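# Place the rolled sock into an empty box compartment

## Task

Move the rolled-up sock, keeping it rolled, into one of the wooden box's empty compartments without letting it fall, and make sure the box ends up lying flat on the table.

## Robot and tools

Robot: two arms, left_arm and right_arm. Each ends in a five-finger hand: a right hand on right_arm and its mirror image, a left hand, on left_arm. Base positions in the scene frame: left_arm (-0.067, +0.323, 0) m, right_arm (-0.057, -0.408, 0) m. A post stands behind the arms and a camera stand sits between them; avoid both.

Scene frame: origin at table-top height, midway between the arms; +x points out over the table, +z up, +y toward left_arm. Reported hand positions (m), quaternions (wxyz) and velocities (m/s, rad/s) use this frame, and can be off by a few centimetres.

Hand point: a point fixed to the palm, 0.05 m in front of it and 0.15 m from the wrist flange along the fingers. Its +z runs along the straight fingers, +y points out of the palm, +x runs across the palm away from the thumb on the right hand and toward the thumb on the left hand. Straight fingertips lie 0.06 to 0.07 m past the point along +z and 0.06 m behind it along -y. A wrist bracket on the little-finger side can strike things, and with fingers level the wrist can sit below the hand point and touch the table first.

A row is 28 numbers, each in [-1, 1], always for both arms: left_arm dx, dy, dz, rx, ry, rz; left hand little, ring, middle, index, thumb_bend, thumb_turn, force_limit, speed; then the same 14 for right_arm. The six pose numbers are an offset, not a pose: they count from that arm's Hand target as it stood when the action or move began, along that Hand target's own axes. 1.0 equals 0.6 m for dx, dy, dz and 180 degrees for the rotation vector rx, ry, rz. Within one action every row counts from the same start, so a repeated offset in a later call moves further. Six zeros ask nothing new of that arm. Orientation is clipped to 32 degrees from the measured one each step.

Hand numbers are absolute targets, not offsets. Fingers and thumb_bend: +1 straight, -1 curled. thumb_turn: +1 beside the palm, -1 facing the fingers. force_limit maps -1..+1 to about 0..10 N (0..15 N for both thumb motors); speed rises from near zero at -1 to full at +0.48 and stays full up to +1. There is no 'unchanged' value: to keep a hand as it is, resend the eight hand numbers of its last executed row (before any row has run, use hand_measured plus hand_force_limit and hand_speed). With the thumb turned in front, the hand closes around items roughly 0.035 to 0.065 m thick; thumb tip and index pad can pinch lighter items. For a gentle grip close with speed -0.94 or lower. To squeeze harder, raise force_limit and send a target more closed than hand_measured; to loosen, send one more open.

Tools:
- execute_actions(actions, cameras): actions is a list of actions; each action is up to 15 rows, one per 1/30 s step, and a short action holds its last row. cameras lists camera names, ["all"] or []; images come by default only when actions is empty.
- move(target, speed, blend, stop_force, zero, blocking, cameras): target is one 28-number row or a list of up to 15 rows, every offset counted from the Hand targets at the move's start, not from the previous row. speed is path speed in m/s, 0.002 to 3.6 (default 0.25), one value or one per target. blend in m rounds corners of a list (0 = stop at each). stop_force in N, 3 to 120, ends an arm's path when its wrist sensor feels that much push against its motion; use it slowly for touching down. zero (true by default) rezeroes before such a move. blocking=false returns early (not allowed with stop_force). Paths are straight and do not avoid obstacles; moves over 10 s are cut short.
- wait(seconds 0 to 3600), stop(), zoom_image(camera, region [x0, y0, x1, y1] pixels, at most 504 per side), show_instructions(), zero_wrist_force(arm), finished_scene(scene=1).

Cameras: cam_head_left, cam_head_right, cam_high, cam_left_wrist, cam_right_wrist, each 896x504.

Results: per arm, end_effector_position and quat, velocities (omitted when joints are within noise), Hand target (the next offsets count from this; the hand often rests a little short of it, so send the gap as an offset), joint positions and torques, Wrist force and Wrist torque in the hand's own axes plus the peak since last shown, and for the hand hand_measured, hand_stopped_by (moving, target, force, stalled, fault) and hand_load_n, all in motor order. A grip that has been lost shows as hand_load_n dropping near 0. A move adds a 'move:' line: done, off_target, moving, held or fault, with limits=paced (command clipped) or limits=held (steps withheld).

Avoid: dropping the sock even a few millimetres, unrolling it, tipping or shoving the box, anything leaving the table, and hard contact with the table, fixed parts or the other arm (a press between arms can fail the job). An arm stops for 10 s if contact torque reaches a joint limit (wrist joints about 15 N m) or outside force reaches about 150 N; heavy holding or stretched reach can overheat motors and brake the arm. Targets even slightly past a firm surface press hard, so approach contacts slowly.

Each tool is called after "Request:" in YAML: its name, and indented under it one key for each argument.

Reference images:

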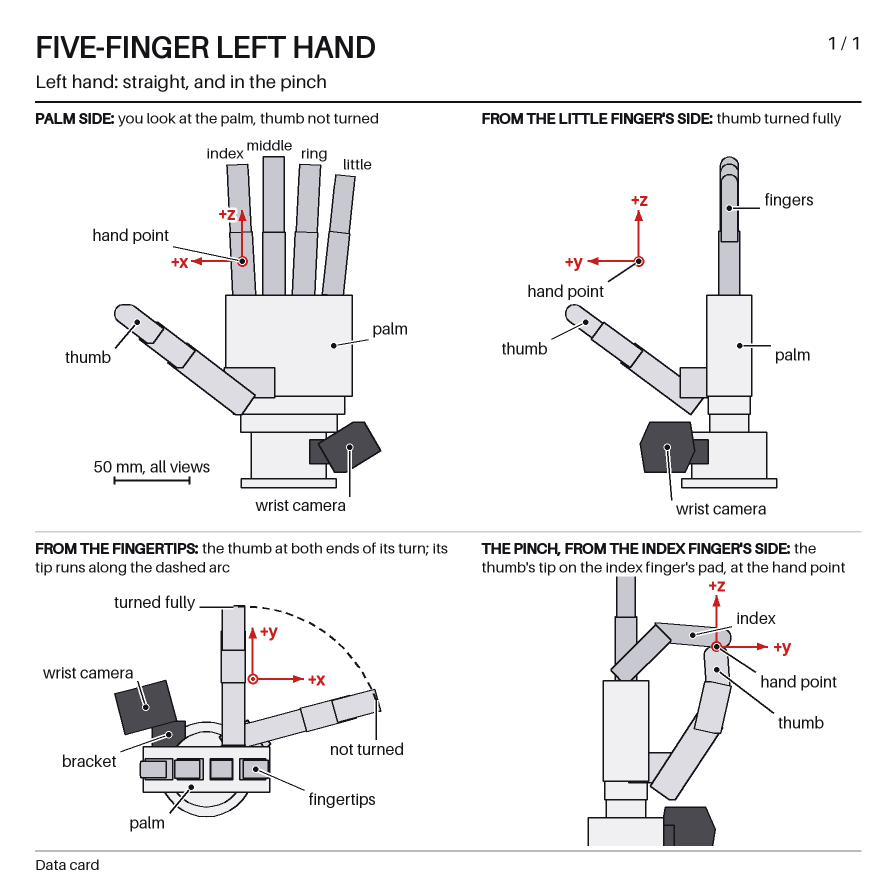

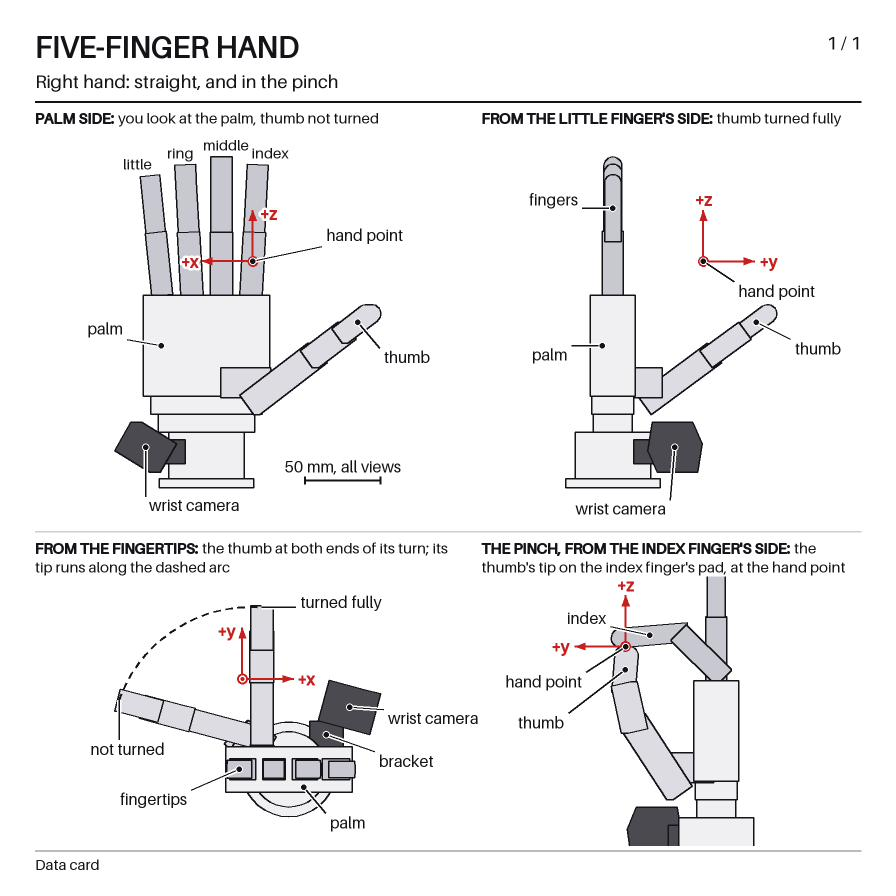

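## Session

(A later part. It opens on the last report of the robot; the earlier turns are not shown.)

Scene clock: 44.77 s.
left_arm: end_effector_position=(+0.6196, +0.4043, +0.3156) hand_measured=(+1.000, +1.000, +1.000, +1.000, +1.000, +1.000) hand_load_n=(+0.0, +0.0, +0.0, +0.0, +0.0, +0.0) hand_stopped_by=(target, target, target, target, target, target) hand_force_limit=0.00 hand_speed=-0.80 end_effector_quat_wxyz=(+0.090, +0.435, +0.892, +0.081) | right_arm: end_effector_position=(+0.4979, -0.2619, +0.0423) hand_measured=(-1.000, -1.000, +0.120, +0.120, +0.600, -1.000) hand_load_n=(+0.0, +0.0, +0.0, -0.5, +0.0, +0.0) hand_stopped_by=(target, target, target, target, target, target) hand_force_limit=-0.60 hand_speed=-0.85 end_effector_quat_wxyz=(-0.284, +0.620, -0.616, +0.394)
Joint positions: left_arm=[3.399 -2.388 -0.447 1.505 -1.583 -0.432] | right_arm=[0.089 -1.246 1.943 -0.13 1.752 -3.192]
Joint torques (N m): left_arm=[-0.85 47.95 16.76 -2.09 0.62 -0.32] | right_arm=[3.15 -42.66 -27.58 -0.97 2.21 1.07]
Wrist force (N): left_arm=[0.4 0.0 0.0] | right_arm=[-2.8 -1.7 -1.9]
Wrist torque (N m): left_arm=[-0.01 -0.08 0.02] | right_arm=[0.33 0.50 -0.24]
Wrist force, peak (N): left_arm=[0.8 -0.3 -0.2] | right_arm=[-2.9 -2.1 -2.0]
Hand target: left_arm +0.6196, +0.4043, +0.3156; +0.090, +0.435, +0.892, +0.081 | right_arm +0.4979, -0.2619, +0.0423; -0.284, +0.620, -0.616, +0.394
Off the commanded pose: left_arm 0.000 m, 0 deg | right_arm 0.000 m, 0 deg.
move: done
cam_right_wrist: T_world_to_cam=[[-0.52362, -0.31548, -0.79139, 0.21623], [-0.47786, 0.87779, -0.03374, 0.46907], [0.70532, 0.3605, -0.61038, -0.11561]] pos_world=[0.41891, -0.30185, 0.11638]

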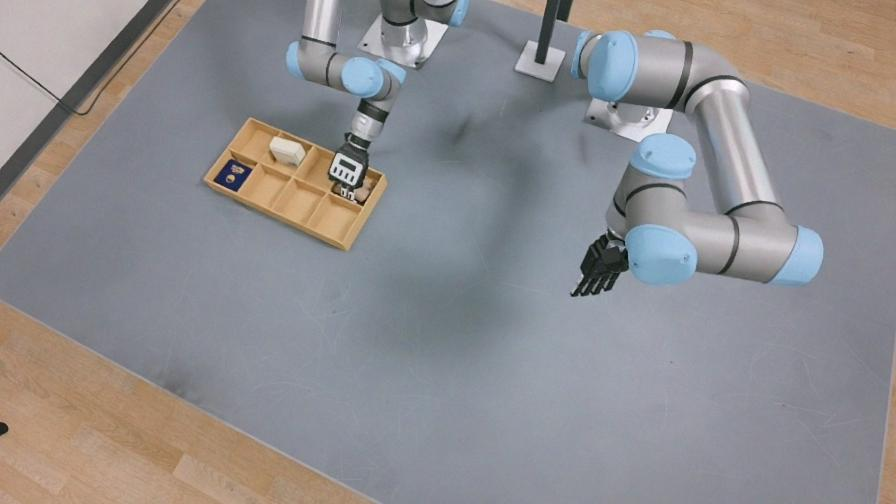

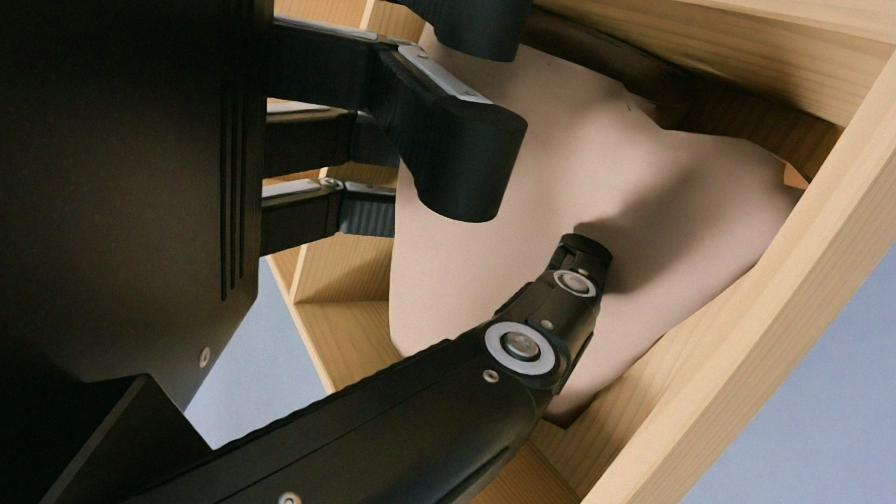

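Request:
move:
  target:
    - [0,0,0,0,0,0,1,1,1,1,1,1,0,-0.8,0.0012,0.009,-0.014,0,0,0,-1,-1,0.12,0.12,0.6,-1,-0.6,-0.85]
    - [0,0,0,0,0,0,1,1,1,1,1,1,0,-0.8,0.0005,0.0036,-0.0056,0,0,0,-1,-1,0.12,0.12,0.6,-1,-0.6,-0.85]
  speed: 0.03
  cameras: ["cam_high","cam_right_wrist","cam_head_left"]

Request:
zoom_image:
  camera: "cam_high"
  region: [310, 150, 400, 220]

Scene clock: 45.93 s.
left_arm: end_effector_position=(+0.6196, +0.4043, +0.3156) hand_measured=(+1.000, +1.000, +1.000, +1.000, +1.000, +1.000) hand_load_n=(+0.0, +0.0, +0.0, +0.0, +0.0, +0.0) hand_stopped_by=(target, target, target, target, target, target) hand_force_limit=0.00 hand_speed=-0.80 end_effector_quat_wxyz=(+0.090, +0.435, +0.892, +0.081) | right_arm: end_effector_position=(+0.4940, -0.2619, +0.0423) hand_measured=(-1.000, -1.000, +0.120, +0.120, +0.600, -1.000) hand_load_n=(+0.0, +0.0, +0.5, +0.0, +0.0, +0.0) hand_stopped_by=(target, target, target, target, target, target) hand_force_limit=-0.60 hand_speed=-0.85 end_effector_quat_wxyz=(-0.284, +0.620, -0.616, +0.394)
Joint positions: left_arm=[3.399 -2.388 -0.447 1.505 -1.583 -0.432] | right_arm=[0.089 -1.253 1.953 -0.133 1.752 -3.191]
Joint torques (N m): left_arm=[-0.2 49.38 16.74 -1.75 0.62 -0.32] | right_arm=[-8.62 -41.91 -5.61 -0.91 -1.7 -0.89]
Wrist force (N): left_arm=[0.2 0.0 -0.3] | right_arm=[-2.6 -2.1 -1.6]
Wrist torque (N m): left_arm=[0.02 -0.04 0.01] | right_arm=[0.29 0.47 -0.23]
Wrist force, peak (N): left_arm=[0.5 -0.5 -0.1] | right_arm=[-2.8 -3.0 -1.5]
Hand target: left_arm +0.6196, +0.4043, +0.3156; +0.090, +0.435, +0.892, +0.081 | right_arm +0.4939, -0.2619, +0.0423; -0.284, +0.620, -0.616, +0.394
Off the commanded pose: left_arm 0.000 m, 0 deg | right_arm 0.000 m, 0 deg.
move: done
cam_right_wrist: T_world_to_cam=[[-0.52372, -0.31552, -0.79131, 0.21425], [-0.47789, 0.87777, -0.03371, 0.46726], [0.70522, 0.3605, -0.61049, -0.11288]] pos_world=[0.41511, -0.30185, 0.11638]
Images, in order (width x height): cam_head_left 896x504, cam_high 896x504, cam_right_wrist 896x504.

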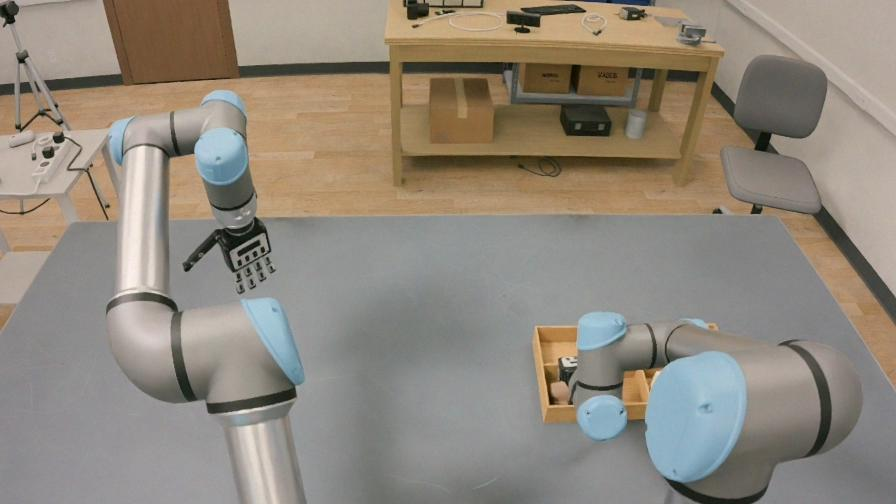

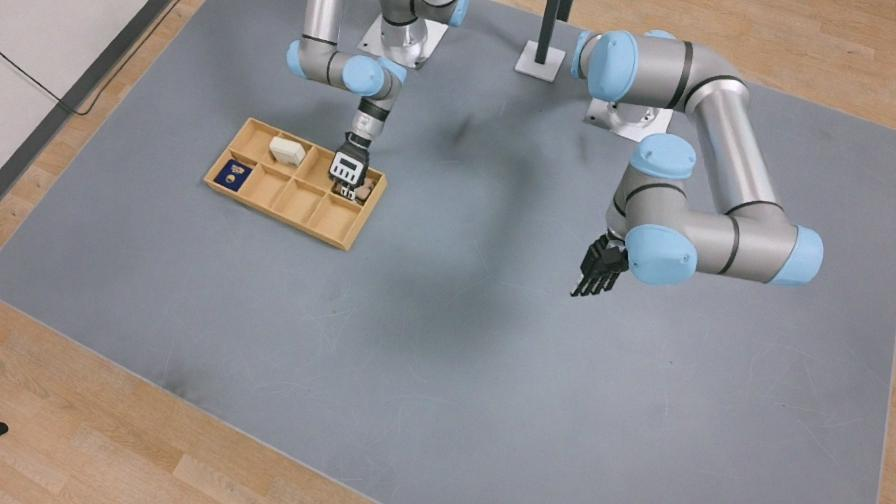

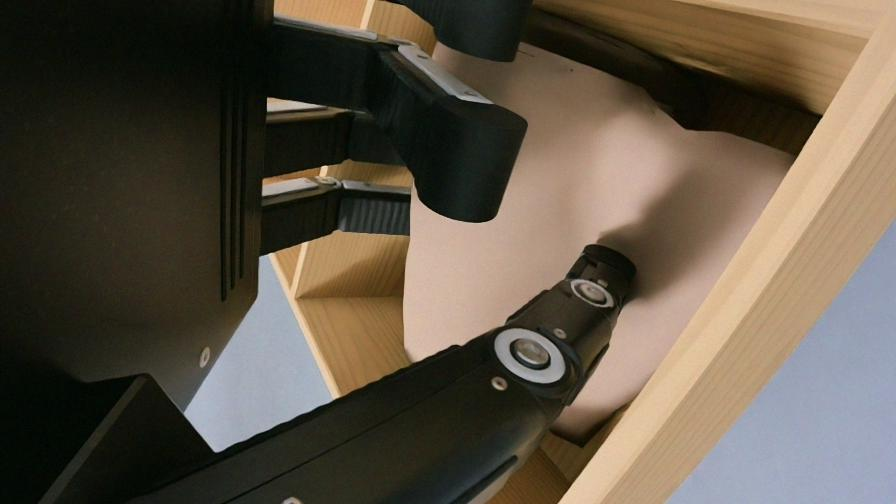

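Scaled by 5.600 from the camera's image (finer frame: 1280x720).

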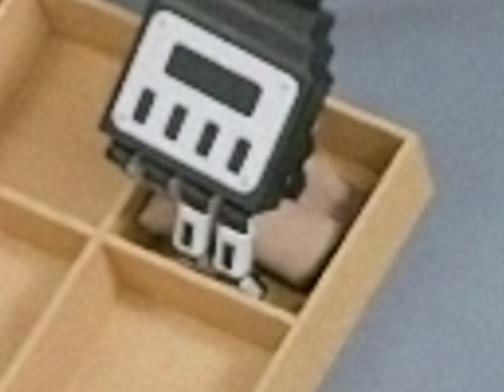

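Request:
move:
  target:
    - [0,0,0,0,0,0,1,1,1,1,1,1,0,-0.8,0.0001,0,0,0,0,0,-1,-1,0.2,0.2,0.6,-1,-0.6,-0.85]
    - [0,0,0,0,0,0,1,1,1,1,1,1,0,-0.8,0.0093,-0.0558,-0.0352,0,0,0,-1,-1,0.2,0.2,0.6,-1,-0.6,-0.85]
  speed: 0.03
  cameras: ["cam_high","cam_right_wrist","cam_head_left"]

Request:
zoom_image:
  camera: "cam_high"
  region: [310, 150, 400, 220]

Scene clock: 48.23 s.
left_arm: end_effector_position=(+0.6196, +0.4043, +0.3156) hand_measured=(+1.000, +1.000, +1.000, +1.000, +1.000, +1.000) hand_load_n=(+0.0, +0.0, +0.5, +0.0, +0.0, +0.0) hand_stopped_by=(target, target, target, target, target, target) hand_force_limit=0.00 hand_speed=-0.80 end_effector_quat_wxyz=(+0.090, +0.435, +0.892, +0.081) | right_arm: end_effector_position=(+0.4940, -0.2619, +0.0825) hand_measured=(-1.000, -1.000, +0.200, +0.200, +0.600, -1.000) hand_load_n=(+0.0, +0.0, +0.0, +0.0, +0.0, +0.0) hand_stopped_by=(target, target, target, target, target, target) hand_force_limit=-0.60 hand_speed=-0.85 end_effector_quat_wxyz=(-0.284, +0.620, -0.616, +0.394) end_effector_velocity=(+0.001, +0.000, -0.001) end_effector_angular_velocity=(-0.001, -0.003, +0.000)
Joint positions: left_arm=[3.399 -2.388 -0.447 1.505 -1.583 -0.432] | right_arm=[0.089 -1.314 1.91 -0.029 1.752 -3.191]
Joint velocities: left_arm=[within noise] | right_arm=[0 0.002 0.002 -0.006 0 -0.001]
Joint torques (N m): left_arm=[-0.11 48.28 17.19 -1.86 0.63 -0.24] | right_arm=[3.94 -20.58 -10.73 -0.73 2.18 0.71]
Wrist force (N): left_arm=[0.2 -0.4 0.1] | right_arm=[-2.5 -2.5 -1.0]
Wrist torque (N m): left_arm=[-0.05 -0.04 0.01] | right_arm=[0.24 0.41 -0.23]
Wrist force, peak (N): left_arm=[0.4 -0.5 -0.3] | right_arm=[-2.9 -2.7 -1.4]
Hand target: left_arm +0.6196, +0.4043, +0.3156; +0.090, +0.435, +0.892, +0.081 | right_arm +0.4939, -0.2619, +0.0823; -0.284, +0.620, -0.616, +0.394
Off the commanded pose: left_arm 0.000 m, 0 deg | right_arm 0.000 m, 0 deg.
move: done
cam_right_wrist: T_world_to_cam=[[-0.52331, -0.31549, -0.79159, 0.2459], [-0.47786, 0.87778, -0.03394, 0.4686], [0.70555, 0.36051, -0.61011, -0.08846]] pos_world=[0.41502, -0.30185, 0.15658]
Images, in order (width x height): cam_head_left 896x504, cam_high 896x504, cam_right_wrist 896x504.

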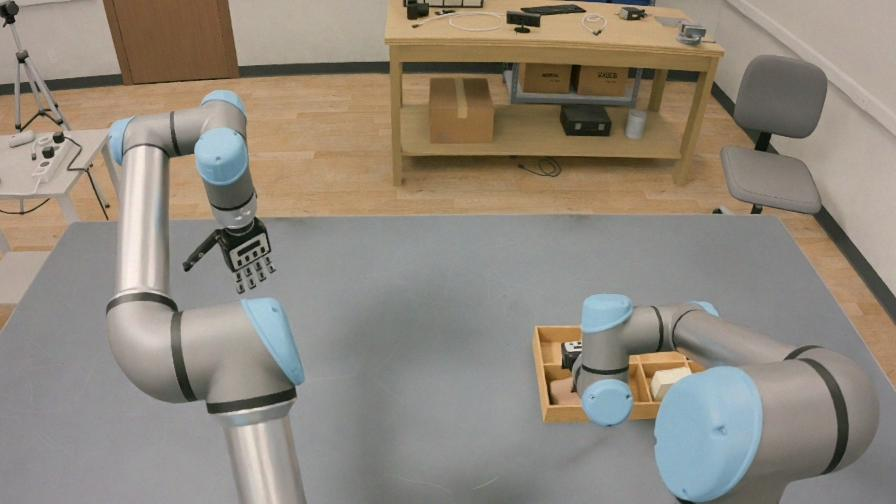

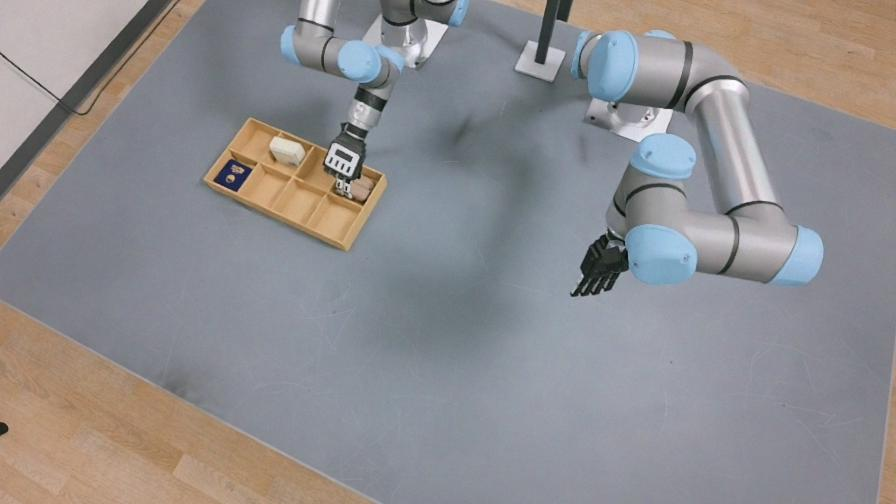

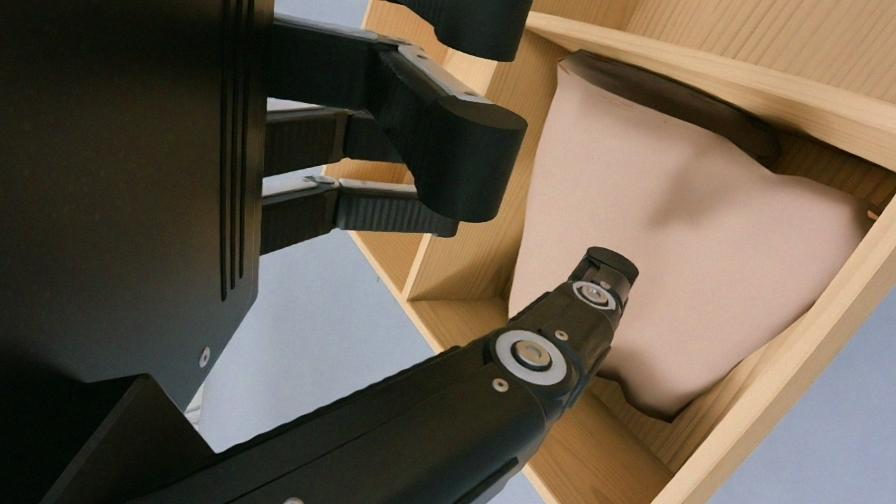

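Scaled by 5.600 from the camera's image (finer frame: 1280x720).

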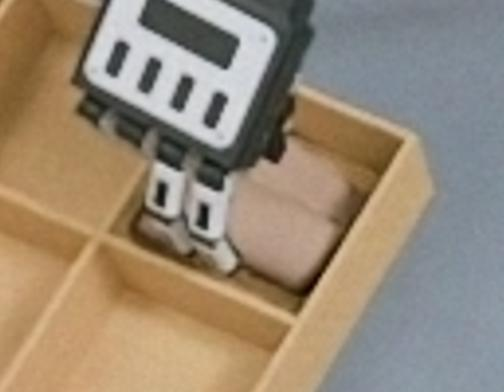

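Request:
move:
  target:
    - [0,0,0,0,0,0,1,1,1,1,1,1,0,-0.8,0.0116,-0.0698,-0.044,0,0,0,-1,-1,0.2,0.2,0.6,-1,-0.6,-0.85]
    - [0,0,0,0,0,0,1,1,1,1,1,1,0,-0.8,0.0485,-0.1013,-0.2997,0,0,0,-1,-1,0.2,0.2,0.6,-1,-0.6,-0.85]
  speed: [0.08,0.2]
  blend: 0.02
  cameras: ["cam_high","cam_right_wrist","cam_head_left"]

Request:
zoom_image:
  camera: "cam_high"
  region: [290, 130, 400, 240]

Request:
zoom_image:
  camera: "cam_head_left"
  region: [525, 315, 645, 435]

Scene clock: 50.30 s.
left_arm: end_effector_position=(+0.6196, +0.4043, +0.3156) hand_measured=(+1.000, +1.000, +1.000, +1.000, +1.000, +1.000) hand_load_n=(+0.0, +0.0, +0.0, +0.0, +0.0, +0.0) hand_stopped_by=(target, target, target, target, target, target) hand_force_limit=0.00 hand_speed=-0.80 end_effector_quat_wxyz=(+0.090, +0.435, +0.892, +0.081) | right_arm: end_effector_position=(+0.3739, -0.2617, +0.2322) hand_measured=(-1.000, -1.000, +0.200, +0.200, +0.600, -1.000) hand_load_n=(+0.0, +0.0, +0.0, +0.0, +0.0, +0.0) hand_stopped_by=(target, target, target, target, target, target) hand_force_limit=-0.60 hand_speed=-0.85 end_effector_quat_wxyz=(-0.284, +0.620, -0.616, +0.394)
Joint positions: left_arm=[3.399 -2.388 -0.447 1.505 -1.583 -0.432] | right_arm=[0.116 -1.73 1.933 0.367 1.775 -3.177]
Joint torques (N m): left_arm=[-0.47 48.79 16.91 -1.94 0.87 0.04] | right_arm=[-8.74 -21.3 -31.05 0.97 -2.13 -1.16]
Wrist force (N): left_arm=[0.3 -0.1 -0.2] | right_arm=[-2.3 -2.8 -1.2]
Wrist torque (N m): left_arm=[0.00 -0.07 0.02] | right_arm=[0.17 0.41 -0.29]
Wrist force, peak (N): left_arm=[0.7 -0.2 -0.6] | right_arm=[-2.0 -3.6 -2.3]
Hand target: left_arm +0.6196, +0.4043, +0.3156; +0.090, +0.435, +0.892, +0.081 | right_arm +0.3739, -0.2617, +0.2322; -0.284, +0.620, -0.616, +0.394
Off the commanded pose: left_arm 0.000 m, 0 deg | right_arm 0.000 m, 0 deg.
move: done
cam_right_wrist: T_world_to_cam=[[-0.52362, -0.31548, -0.79139, 0.3017], [-0.47786, 0.87779, -0.03374, 0.4161], [0.70532, 0.3605, -0.61038, 0.08762]] pos_world=[0.29502, -0.30166, 0.30628]
Images, in order (width x height): cam_head_left 896x504, cam_high 896x504, cam_right_wrist 896x504.

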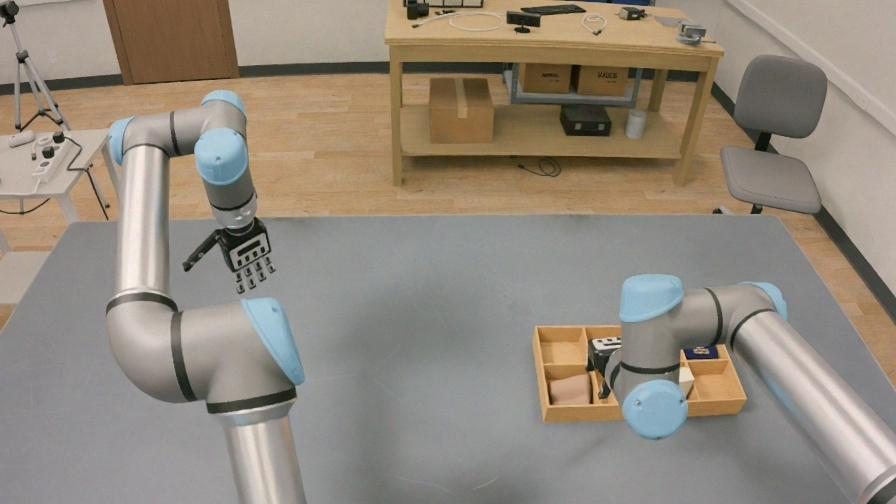

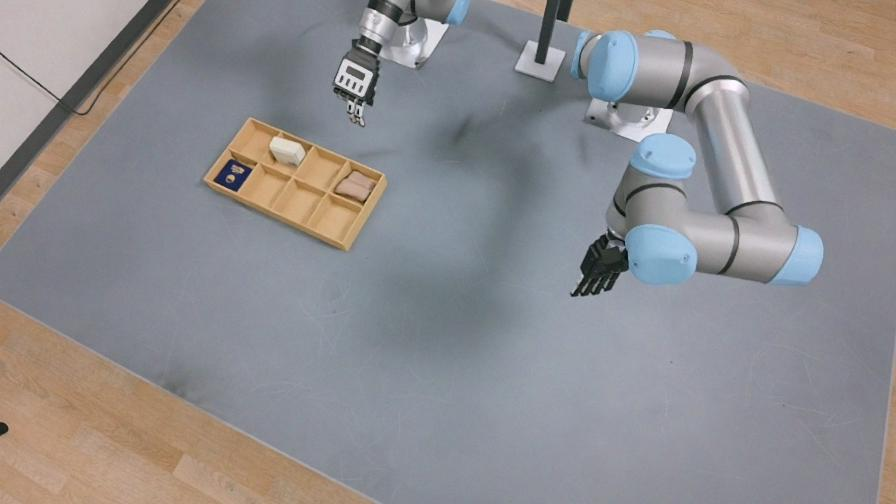

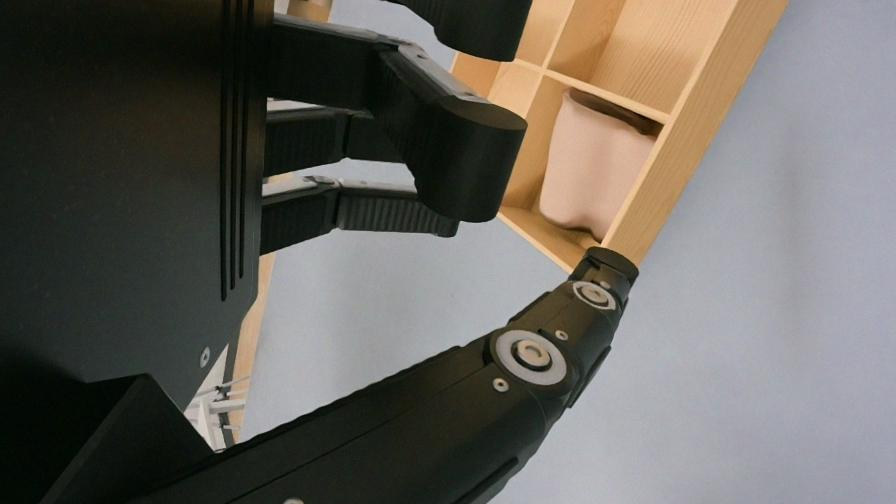

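Scaled by 4.582 from the camera's image (finer frame: 1280x720).

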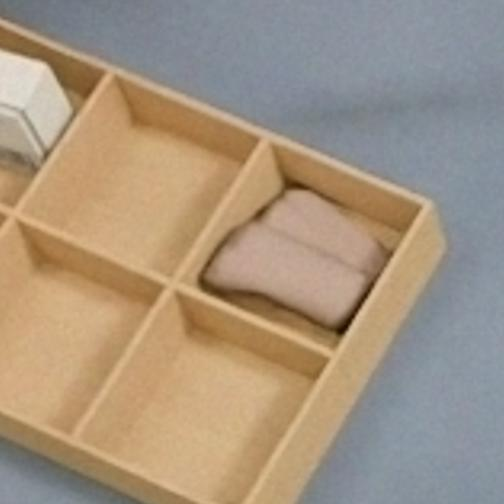

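Scaled by 4.200 from the camera's image (finer frame: 1280x720).

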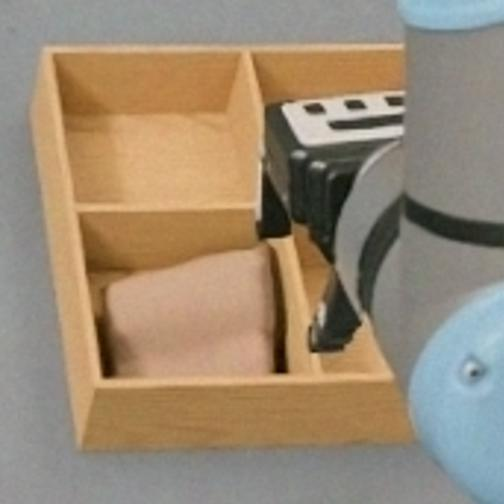

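Request:
finished_scene:

The scene is finished: the task was done.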